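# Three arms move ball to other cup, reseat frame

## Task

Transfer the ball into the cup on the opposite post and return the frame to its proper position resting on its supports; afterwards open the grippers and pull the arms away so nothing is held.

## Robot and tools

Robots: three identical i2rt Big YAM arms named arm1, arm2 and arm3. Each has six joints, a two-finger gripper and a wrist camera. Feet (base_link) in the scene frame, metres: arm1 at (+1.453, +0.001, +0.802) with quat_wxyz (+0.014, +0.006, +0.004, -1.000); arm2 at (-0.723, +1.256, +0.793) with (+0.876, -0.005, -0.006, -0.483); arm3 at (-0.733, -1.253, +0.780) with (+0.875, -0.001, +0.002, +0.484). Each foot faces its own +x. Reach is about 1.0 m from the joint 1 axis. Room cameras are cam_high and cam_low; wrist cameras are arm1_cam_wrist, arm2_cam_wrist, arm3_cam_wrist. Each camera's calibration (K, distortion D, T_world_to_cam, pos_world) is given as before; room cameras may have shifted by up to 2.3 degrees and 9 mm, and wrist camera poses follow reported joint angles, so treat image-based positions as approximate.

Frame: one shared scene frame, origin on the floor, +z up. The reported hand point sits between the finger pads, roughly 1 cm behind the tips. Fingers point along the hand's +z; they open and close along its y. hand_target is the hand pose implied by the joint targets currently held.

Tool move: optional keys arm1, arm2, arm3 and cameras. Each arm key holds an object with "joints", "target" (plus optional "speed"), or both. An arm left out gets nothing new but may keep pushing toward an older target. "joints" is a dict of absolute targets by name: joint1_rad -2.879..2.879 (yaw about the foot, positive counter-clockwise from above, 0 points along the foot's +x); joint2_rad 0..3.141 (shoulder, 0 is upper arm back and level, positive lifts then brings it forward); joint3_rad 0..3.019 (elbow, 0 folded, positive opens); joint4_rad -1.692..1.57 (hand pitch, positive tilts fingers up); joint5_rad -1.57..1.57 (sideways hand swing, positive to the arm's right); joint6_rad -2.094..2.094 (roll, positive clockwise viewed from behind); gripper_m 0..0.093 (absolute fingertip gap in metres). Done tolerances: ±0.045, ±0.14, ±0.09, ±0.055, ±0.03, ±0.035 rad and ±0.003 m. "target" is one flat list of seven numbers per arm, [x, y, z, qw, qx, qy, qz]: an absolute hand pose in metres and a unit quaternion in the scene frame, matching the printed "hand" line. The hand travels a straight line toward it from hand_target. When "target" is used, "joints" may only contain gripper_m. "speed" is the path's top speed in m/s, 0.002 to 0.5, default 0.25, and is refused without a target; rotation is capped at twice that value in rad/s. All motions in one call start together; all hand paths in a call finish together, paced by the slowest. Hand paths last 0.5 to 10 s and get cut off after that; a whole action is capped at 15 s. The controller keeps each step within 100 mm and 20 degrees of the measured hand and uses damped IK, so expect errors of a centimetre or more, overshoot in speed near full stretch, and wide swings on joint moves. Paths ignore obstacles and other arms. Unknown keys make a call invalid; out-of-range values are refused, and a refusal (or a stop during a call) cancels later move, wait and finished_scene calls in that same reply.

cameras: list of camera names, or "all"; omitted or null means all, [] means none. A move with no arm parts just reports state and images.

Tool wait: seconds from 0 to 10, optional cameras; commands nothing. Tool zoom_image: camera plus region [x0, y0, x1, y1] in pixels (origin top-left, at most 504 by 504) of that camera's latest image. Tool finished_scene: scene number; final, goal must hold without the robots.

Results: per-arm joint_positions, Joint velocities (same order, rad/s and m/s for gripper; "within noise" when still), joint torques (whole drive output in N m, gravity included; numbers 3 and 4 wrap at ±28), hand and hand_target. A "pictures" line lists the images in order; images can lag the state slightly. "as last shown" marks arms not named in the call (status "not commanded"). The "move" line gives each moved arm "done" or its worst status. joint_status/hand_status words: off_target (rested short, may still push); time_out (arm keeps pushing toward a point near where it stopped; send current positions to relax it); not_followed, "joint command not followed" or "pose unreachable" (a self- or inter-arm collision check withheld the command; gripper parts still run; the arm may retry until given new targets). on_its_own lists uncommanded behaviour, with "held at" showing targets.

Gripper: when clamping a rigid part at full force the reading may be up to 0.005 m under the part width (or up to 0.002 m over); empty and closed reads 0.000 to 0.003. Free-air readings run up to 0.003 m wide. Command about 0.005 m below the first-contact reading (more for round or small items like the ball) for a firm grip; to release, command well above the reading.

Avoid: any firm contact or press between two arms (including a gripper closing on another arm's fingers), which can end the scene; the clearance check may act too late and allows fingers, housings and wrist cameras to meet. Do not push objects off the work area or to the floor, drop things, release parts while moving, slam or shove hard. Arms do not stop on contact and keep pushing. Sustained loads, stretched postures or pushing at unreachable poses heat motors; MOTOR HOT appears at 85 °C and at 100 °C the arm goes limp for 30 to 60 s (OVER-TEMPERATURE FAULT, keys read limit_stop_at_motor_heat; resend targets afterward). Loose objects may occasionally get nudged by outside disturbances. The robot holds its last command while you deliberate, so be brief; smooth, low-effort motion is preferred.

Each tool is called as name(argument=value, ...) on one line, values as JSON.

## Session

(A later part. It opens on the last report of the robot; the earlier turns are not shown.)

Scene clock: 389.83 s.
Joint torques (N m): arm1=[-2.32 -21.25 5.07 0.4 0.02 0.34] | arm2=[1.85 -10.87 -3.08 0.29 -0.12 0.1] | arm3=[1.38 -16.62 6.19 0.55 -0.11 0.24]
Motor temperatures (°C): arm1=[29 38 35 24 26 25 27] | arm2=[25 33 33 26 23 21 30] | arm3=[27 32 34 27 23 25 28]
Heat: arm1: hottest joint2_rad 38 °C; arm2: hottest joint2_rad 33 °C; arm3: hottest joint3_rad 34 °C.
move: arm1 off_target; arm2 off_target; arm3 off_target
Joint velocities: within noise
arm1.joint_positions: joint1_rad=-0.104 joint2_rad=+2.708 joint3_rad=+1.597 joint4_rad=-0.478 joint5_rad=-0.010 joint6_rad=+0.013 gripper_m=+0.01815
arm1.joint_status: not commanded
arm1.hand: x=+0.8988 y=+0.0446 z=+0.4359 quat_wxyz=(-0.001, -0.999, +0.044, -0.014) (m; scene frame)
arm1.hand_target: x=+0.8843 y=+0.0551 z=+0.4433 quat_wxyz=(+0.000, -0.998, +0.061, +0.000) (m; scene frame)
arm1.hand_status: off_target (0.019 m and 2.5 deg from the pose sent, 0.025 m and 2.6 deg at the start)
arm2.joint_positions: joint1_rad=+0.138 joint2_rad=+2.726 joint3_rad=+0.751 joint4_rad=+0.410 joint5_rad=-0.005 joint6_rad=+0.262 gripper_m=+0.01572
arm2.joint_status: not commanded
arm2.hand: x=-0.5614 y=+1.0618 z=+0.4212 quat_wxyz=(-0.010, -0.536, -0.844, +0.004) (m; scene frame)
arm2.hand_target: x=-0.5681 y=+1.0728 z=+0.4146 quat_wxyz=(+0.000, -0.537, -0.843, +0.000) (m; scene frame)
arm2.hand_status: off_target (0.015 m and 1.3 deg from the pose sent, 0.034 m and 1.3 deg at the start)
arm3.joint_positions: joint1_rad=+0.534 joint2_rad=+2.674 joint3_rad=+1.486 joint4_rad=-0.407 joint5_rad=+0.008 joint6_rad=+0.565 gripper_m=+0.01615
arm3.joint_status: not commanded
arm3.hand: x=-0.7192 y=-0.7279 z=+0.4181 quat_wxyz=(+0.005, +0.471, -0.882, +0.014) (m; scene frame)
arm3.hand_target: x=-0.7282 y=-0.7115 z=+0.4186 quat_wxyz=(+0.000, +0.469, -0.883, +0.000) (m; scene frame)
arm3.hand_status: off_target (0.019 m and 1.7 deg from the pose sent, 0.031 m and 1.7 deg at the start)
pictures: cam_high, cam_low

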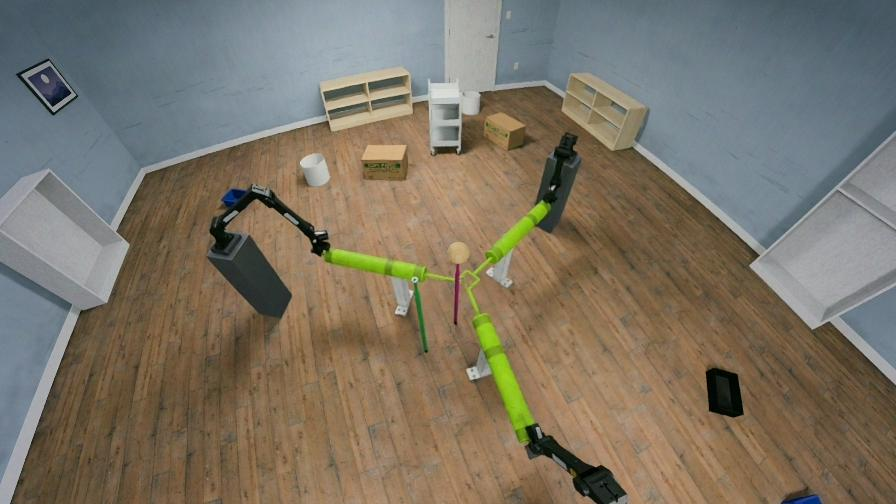

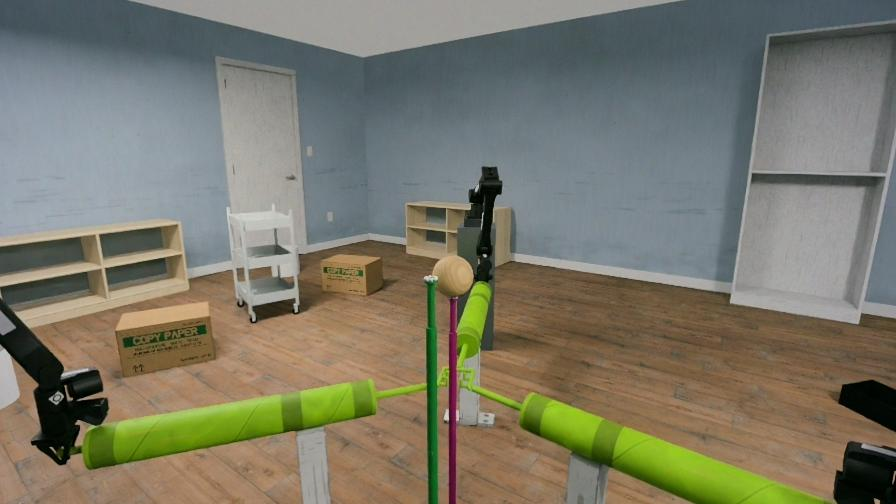

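move(arm1={"target":[0.884,0.055,0.437,0,0.998,-0.061,0],"speed":0.03}, arm2={"target":[-0.568,1.073,0.408,0,-0.537,-0.843,0],"speed":0.03}, arm3={"target":[-0.728,-0.711,0.412,0,0.469,-0.883,0],"speed":0.03}, cameras=[])

move(arm1={"joints":{"gripper_m":0.07}}, arm2={"joints":{"gripper_m":0.07}}, arm3={"joints":{"gripper_m":0.07}}, cameras=["arm1_cam_wrist","arm2_cam_wrist","arm3_cam_wrist"])

Scene clock: 395.90 s.
Joint torques (N m): arm1=[-2.32 -20.37 5.61 0.55 0.02 0.35] | arm2=[1.85 -9.7 -2.21 0.36 -0.12 0.09] | arm3=[1.38 -15.62 6.89 0.73 -0.11 0.24]
Motor temperatures (°C): arm1=[29 37 35 24 26 25 27] | arm2=[25 33 33 26 23 21 30] | arm3=[27 32 34 27 23 25 28]
Heat: arm1: hottest joint2_rad 37 °C; arm2: hottest joint2_rad 33 °C; arm3: hottest joint3_rad 34 °C.
move: arm1 off_target; arm2 off_target; arm3 off_target
Joint velocities: within noise
arm1.joint_positions: joint1_rad=-0.104 joint2_rad=+2.709 joint3_rad=+1.601 joint4_rad=-0.478 joint5_rad=-0.010 joint6_rad=+0.013 gripper_m=+0.01815
arm1.joint_status: not commanded
arm1.hand: x=+0.8979 y=+0.0447 z=+0.4354 quat_wxyz=(-0.001, -0.999, +0.044, -0.013) (m; scene frame)
arm1.hand_target: x=+0.8844 y=+0.0551 z=+0.4374 quat_wxyz=(+0.000, -0.998, +0.061, +0.000) (m; scene frame)
arm1.hand_status: off_target (0.017 m and 2.5 deg from the pose sent, 0.018 m and 2.5 deg at the start)
arm2.joint_positions: joint1_rad=+0.138 joint2_rad=+2.726 joint3_rad=+0.751 joint4_rad=+0.413 joint5_rad=-0.005 joint6_rad=+0.262 gripper_m=+0.01572
arm2.joint_status: not commanded
arm2.hand: x=-0.5613 y=+1.0617 z=+0.4210 quat_wxyz=(-0.011, -0.536, -0.844, +0.004) (m; scene frame)
arm2.hand_target: x=-0.5683 y=+1.0730 z=+0.4090 quat_wxyz=(+0.000, -0.537, -0.843, +0.000) (m; scene frame)
arm2.hand_status: off_target (0.018 m and 1.4 deg from the pose sent, 0.018 m and 1.3 deg at the start)
arm3.joint_positions: joint1_rad=+0.534 joint2_rad=+2.675 joint3_rad=+1.486 joint4_rad=-0.407 joint5_rad=+0.008 joint6_rad=+0.565 gripper_m=+0.01615
arm3.joint_status: not commanded
arm3.hand: x=-0.7192 y=-0.7279 z=+0.4179 quat_wxyz=(+0.005, +0.471, -0.882, +0.014) (m; scene frame)
arm3.hand_target: x=-0.7282 y=-0.7118 z=+0.4127 quat_wxyz=(+0.000, +0.469, -0.883, +0.000) (m; scene frame)
arm3.hand_status: off_target (0.020 m and 1.7 deg from the pose sent, 0.020 m and 1.7 deg at the start)
pictures: none
No camera images: "cameras" was empty.

Scene clock: 396.63 s.
Joint torques (N m): arm1=[-2.08 -20.31 5.57 0.54 0.02 0.31] | arm2=[1.85 -10.93 -2.67 0.29 -0.14 0.09] | arm3=[1.14 -15.97 5.64 0.76 0.02 0.13]
Motor temperatures (°C): arm1=[29 37 35 24 26 25 27] | arm2=[25 33 32 26 23 21 30] | arm3=[27 32 34 27 23 25 28]
Heat: arm1: hottest joint2_rad 37 °C; arm2: hottest joint2_rad 33 °C; arm3: hottest joint3_rad 34 °C.
move: arm1 done; arm2 done; arm3 done
Joint velocities: within noise
arm1.joint_positions: joint1_rad=-0.107 joint2_rad=+2.709 joint3_rad=+1.601 joint4_rad=-0.478 joint5_rad=-0.010 joint6_rad=+0.016 gripper_m=+0.06982
arm1.joint_status: all done
arm1.hand: x=+0.8980 y=+0.0464 z=+0.4354 quat_wxyz=(-0.001, -0.999, +0.047, -0.013) (m; scene frame)
arm1.hand_target: x=+0.8844 y=+0.0551 z=+0.4374 quat_wxyz=(+0.000, -0.998, +0.061, +0.000) (m; scene frame)
arm1.hand_status: not commanded
arm2.joint_positions: joint1_rad=+0.138 joint2_rad=+2.745 joint3_rad=+0.756 joint4_rad=+0.415 joint5_rad=-0.004 joint6_rad=+0.262 gripper_m=+0.06984
arm2.joint_status: all done
arm2.hand: x=-0.5651 y=+1.0661 z=+0.4161 quat_wxyz=(-0.006, -0.536, -0.844, +0.002) (m; scene frame)
arm2.hand_target: x=-0.5683 y=+1.0730 z=+0.4089 quat_wxyz=(+0.000, -0.537, -0.843, +0.000) (m; scene frame)
arm2.hand_status: not commanded
arm3.joint_positions: joint1_rad=+0.542 joint2_rad=+2.676 joint3_rad=+1.504 joint4_rad=-0.407 joint5_rad=+0.005 joint6_rad=+0.574 gripper_m=+0.06987
arm3.joint_status: all done
arm3.hand: x=-0.7237 y=-0.7179 z=+0.4195 quat_wxyz=(+0.002, +0.470, -0.882, +0.006) (m; scene frame)
arm3.hand_target: x=-0.7281 y=-0.7116 z=+0.4129 quat_wxyz=(+0.000, +0.469, -0.883, +0.000) (m; scene frame)
arm3.hand_status: not commanded
pictures: arm1_cam_wrist, arm2_cam_wrist, arm3_cam_wrist
camera_calibration:
arm1_cam_wrist: T_world_to_cam=[[0.0870636, 0.995975, 0.0213221, -0.135579], [0.785707, -0.0818098, 0.613165, -0.966388], [0.612441, -0.0366314, -0.789667, -0.0796835], [0, 0, 0, 1]] pos_world=[0.819903, 0.0530541, 0.532522]
arm2_cam_wrist: T_world_to_cam=[[-0.906732, -0.421703, 0.00198058, -0.0651665], [-0.346044, 0.746721, 0.568032, -1.22016], [-0.24102, 0.514368, -0.823004, -0.218366], [0, 0, 0, 1]] pos_world=[-0.533948, 0.995959, 0.513503]
arm3_cam_wrist: T_world_to_cam=[[0.833952, -0.551819, 0.00451392, 0.205217], [-0.443498, -0.665336, 0.600532, -1.04723], [-0.328381, -0.502816, -0.799588, -0.13715], [0, 0, 0, 1]] pos_world=[-0.680623, -0.652478, 0.518304]

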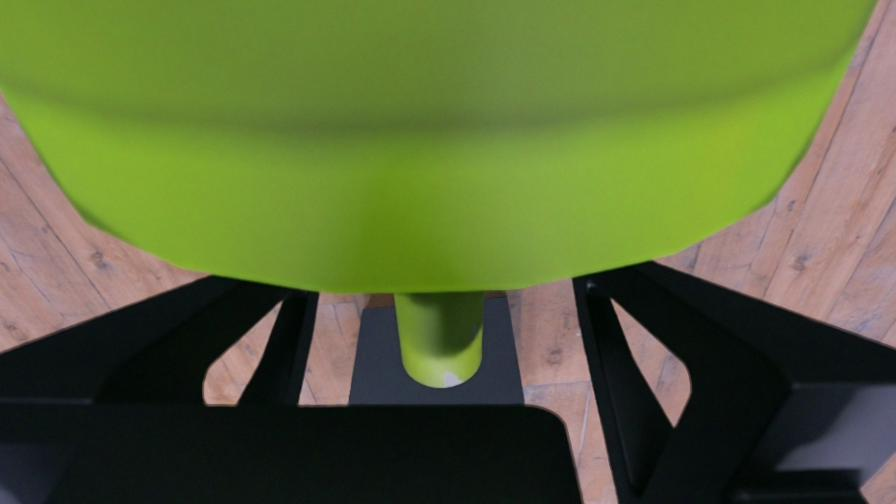

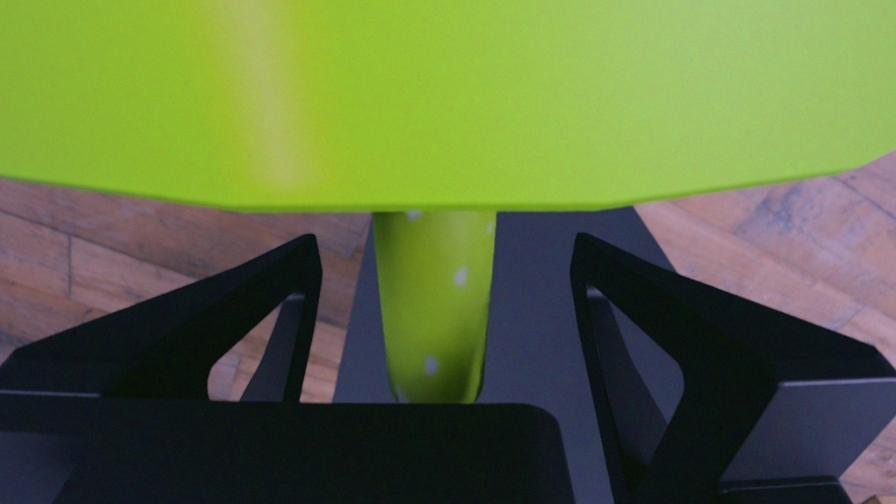

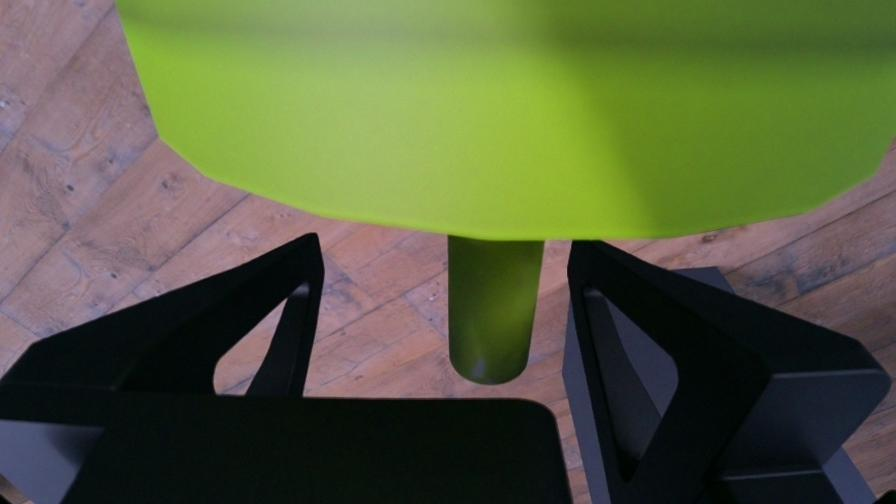

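move(arm1={"target":[0.905,0.053,0.442,0,0.998,-0.061,0],"speed":0.05}, arm2={"target":[-0.572,1.079,0.415,0,-0.537,-0.843,0],"speed":0.05}, arm3={"target":[-0.734,-0.727,0.418,0,0.469,-0.883,0],"speed":0.05}, cameras=[])

move(arm1={"target":[0.92,0.050,0.74,0,0.998,-0.061,0],"speed":0.15}, arm2={"target":[-0.572,1.085,0.74,0,-0.537,-0.843,0],"speed":0.15}, arm3={"target":[-0.738,-0.735,0.74,0,0.469,-0.883,0],"speed":0.15})

Scene clock: 404.07 s.
Joint torques (N m): arm1=[-2.08 -22.24 3.04 0.62 0.02 0.31] | arm2=[1.96 -11.81 -4.53 0.47 -0.14 0.11] | arm3=[0.73 -17.55 3.52 0.83 0.04 0.14]
Motor temperatures (°C): arm1=[29 38 34 24 26 25 27] | arm2=[25 33 32 26 23 21 29] | arm3=[27 32 33 27 23 25 27]
Heat: arm1: hottest joint2_rad 38 °C; arm2: hottest joint2_rad 33 °C; arm3: hottest joint3_rad 33 °C.
move: arm1 off_target; arm2 off_target; arm3 done
Joint velocities: within noise
arm1.joint_positions: joint1_rad=-0.107 joint2_rad=+2.706 joint3_rad=+1.543 joint4_rad=-0.432 joint5_rad=-0.010 joint6_rad=+0.017 gripper_m=+0.06990
arm1.joint_status: not commanded
arm1.hand: x=+0.9194 y=+0.0448 z=+0.4282 quat_wxyz=(-0.001, -0.999, +0.048, -0.018) (m; scene frame)
arm1.hand_target: x=+0.9053 y=+0.0531 z=+0.4418 quat_wxyz=(+0.000, -0.998, +0.061, +0.000) (m; scene frame)
arm1.hand_status: off_target (0.022 m and 2.5 deg from the pose sent, 0.012 m and 2.2 deg at the start)
arm2.joint_positions: joint1_rad=+0.141 joint2_rad=+2.745 joint3_rad=+0.756 joint4_rad=+0.426 joint5_rad=-0.004 joint6_rad=+0.262 gripper_m=+0.06992
arm2.joint_status: not commanded
arm2.hand: x=-0.5628 y=+1.0643 z=+0.4162 quat_wxyz=(-0.011, -0.535, -0.845, +0.004) (m; scene frame)
arm2.hand_target: x=-0.5721 y=+1.0787 z=+0.4153 quat_wxyz=(+0.000, -0.537, -0.843, +0.000) (m; scene frame)
arm2.hand_status: off_target (0.017 m and 1.4 deg from the pose sent, 0.015 m and 0.7 deg at the start)
arm3.joint_positions: joint1_rad=+0.552 joint2_rad=+2.676 joint3_rad=+1.463 joint4_rad=-0.375 joint5_rad=+0.005 joint6_rad=+0.586 gripper_m=+0.06994
arm3.joint_status: not commanded
arm3.hand: x=-0.7294 y=-0.7342 z=+0.4139 quat_wxyz=(+0.004, +0.470, -0.883, +0.009) (m; scene frame)
arm3.hand_target: x=-0.7340 y=-0.7270 z=+0.4181 quat_wxyz=(+0.000, +0.469, -0.883, +0.000) (m; scene frame)
arm3.hand_status: done (0.010 m and 1.2 deg from the pose sent, 0.014 m and 0.7 deg at the start)
pictures: none
No camera images: "cameras" was empty.

Scene clock: 407.13 s.
Joint torques (N m): arm1=[-2.08 -18.67 6.06 0.05 0.02 0.29] | arm2=[2.08 -8 5.2 -0.36 -0.16 0.12] | arm3=[0.85 -15.85 8.14 -0.01 0.04 0.12]
Motor temperatures (°C): arm1=[29 38 34 24 26 25 27] | arm2=[25 33 32 26 23 21 29] | arm3=[27 32 33 27 23 25 27]
Heat: arm1: hottest joint2_rad 38 °C; arm2: hottest joint2_rad 33 °C; arm3: hottest joint3_rad 33 °C.
move: arm1 off_target; arm2 off_target; arm3 off_target
Joint velocities: within noise
arm1.joint_positions: joint1_rad=-0.108 joint2_rad=+2.032 joint3_rad=+1.292 joint4_rad=-0.828 joint5_rad=-0.010 joint6_rad=+0.017 gripper_m=+0.06990
arm1.joint_status: not commanded
arm1.hand: x=+0.9211 y=+0.0425 z=+0.7322 quat_wxyz=(+0.000, -0.999, +0.048, -0.004) (m; scene frame)
arm1.hand_target: x=+0.9201 y=+0.0500 z=+0.7398 quat_wxyz=(+0.000, -0.998, +0.061, +0.000) (m; scene frame)
arm1.hand_status: off_target (0.011 m and 1.5 deg from the pose sent, 0.312 m and 2.5 deg at the start)
arm2.joint_positions: joint1_rad=+0.149 joint2_rad=+1.437 joint3_rad=+0.378 joint4_rad=-0.552 joint5_rad=-0.004 joint6_rad=+0.272 gripper_m=+0.06992
arm2.joint_status: not commanded
arm2.hand: x=-0.5817 y=+1.0919 z=+0.7327 quat_wxyz=(+0.012, -0.536, -0.844, -0.003) (m; scene frame)
arm2.hand_target: x=-0.5721 y=+1.0850 z=+0.7398 quat_wxyz=(+0.000, -0.537, -0.843, +0.000) (m; scene frame)
arm2.hand_status: off_target (0.014 m and 1.4 deg from the pose sent, 0.325 m and 1.4 deg at the start)
arm3.joint_positions: joint1_rad=+0.561 joint2_rad=+1.973 joint3_rad=+1.235 joint4_rad=-0.851 joint5_rad=+0.005 joint6_rad=+0.595 gripper_m=+0.06994
arm3.joint_status: not commanded
arm3.hand: x=-0.7328 y=-0.7425 z=+0.7277 quat_wxyz=(+0.004, +0.469, -0.883, +0.010) (m; scene frame)
arm3.hand_target: x=-0.7381 y=-0.7352 z=+0.7400 quat_wxyz=(+0.000, +0.469, -0.883, +0.000) (m; scene frame)
arm3.hand_status: off_target (0.015 m and 1.2 deg from the pose sent, 0.326 m and 1.2 deg at the start)
pictures: arm1_cam_wrist, arm2_cam_wrist, arm3_cam_wrist, cam_high, cam_low
camera_calibration:
arm1_cam_wrist: T_world_to_cam=[[0.0891873, 0.99579, 0.0211816, -0.14189], [0.797096, -0.0841108, 0.597966, -1.16608], [0.59723, -0.0364472, -0.801242, 0.162912], [0, 0, 0, 1]] pos_world=[0.844835, 0.0491506, 0.830811]
arm2_cam_wrist: T_world_to_cam=[[-0.906304, -0.422453, 0.0121033, -0.0763092], [-0.332393, 0.730198, 0.59693, -1.42023], [-0.261012, 0.536977, -0.802202, -0.0265928], [0, 0, 0, 1]] pos_world=[-0.548174, 1.01909, 0.827366]
arm3_cam_wrist: T_world_to_cam=[[0.83273, -0.5536, 0.00934577, 0.192115], [-0.445115, -0.659316, 0.605949, -1.25341], [-0.329292, -0.508752, -0.795449, 0.0858503], [0, 0, 0, 1]] pos_world=[-0.689621, -0.67636, 0.825995]

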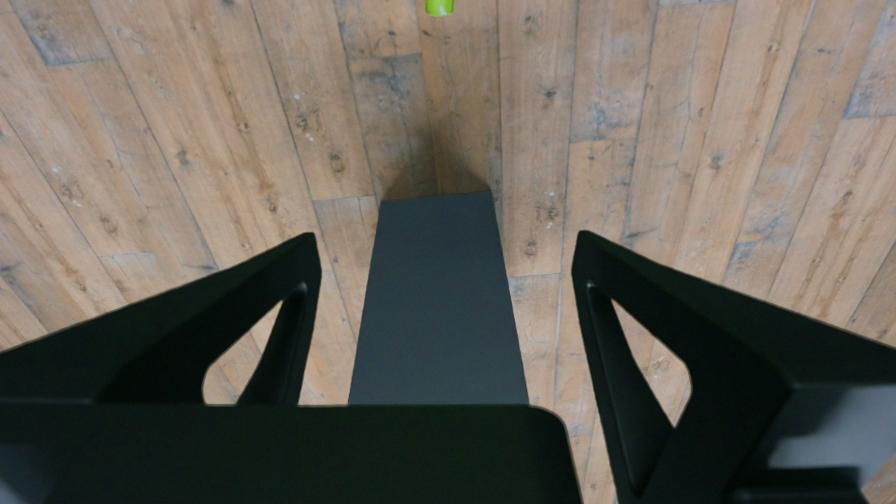

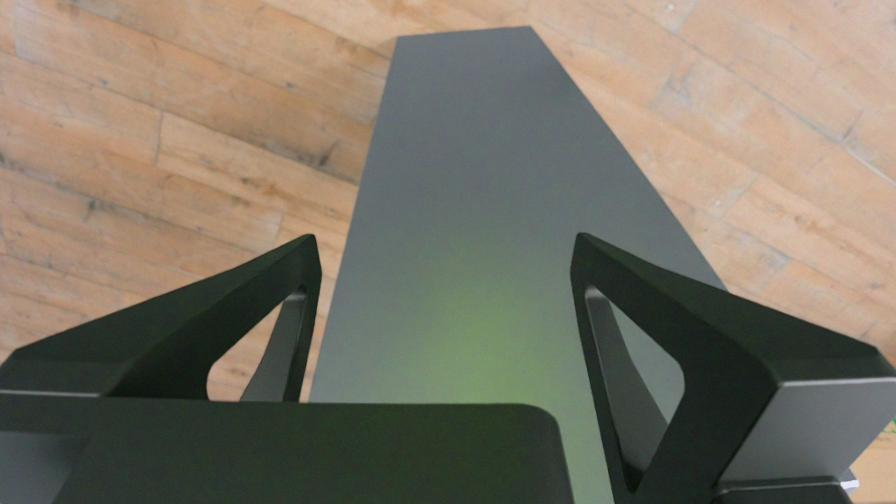

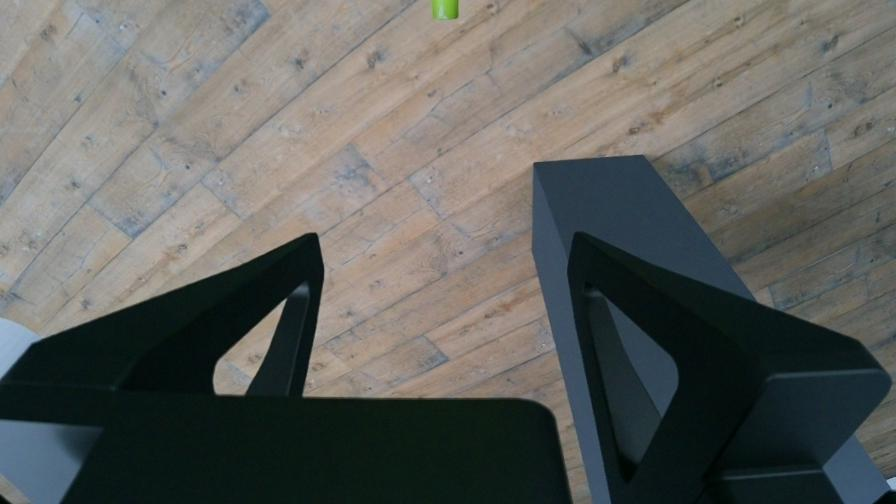

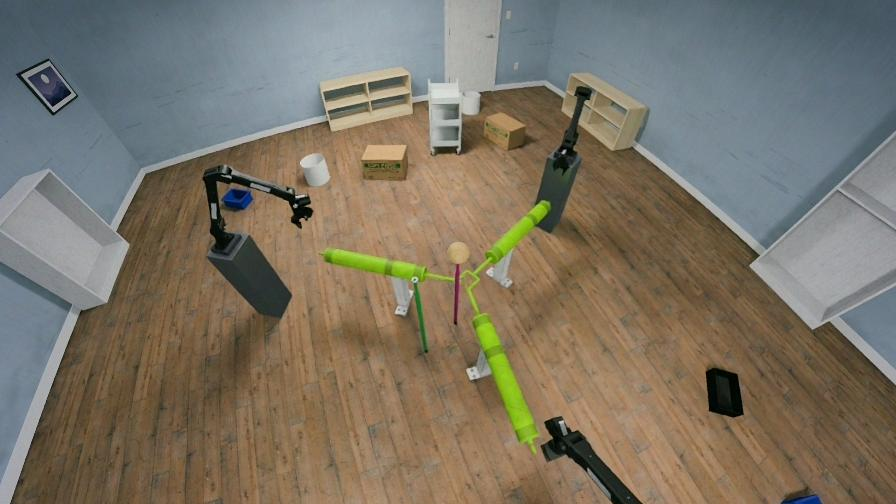

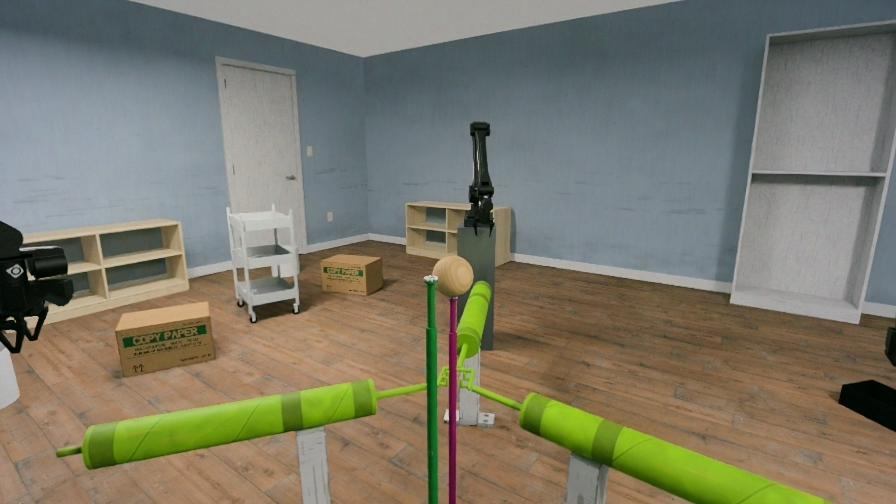

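Released and clear.

finished_scene(scene=2)

The scene is finished: the task was done.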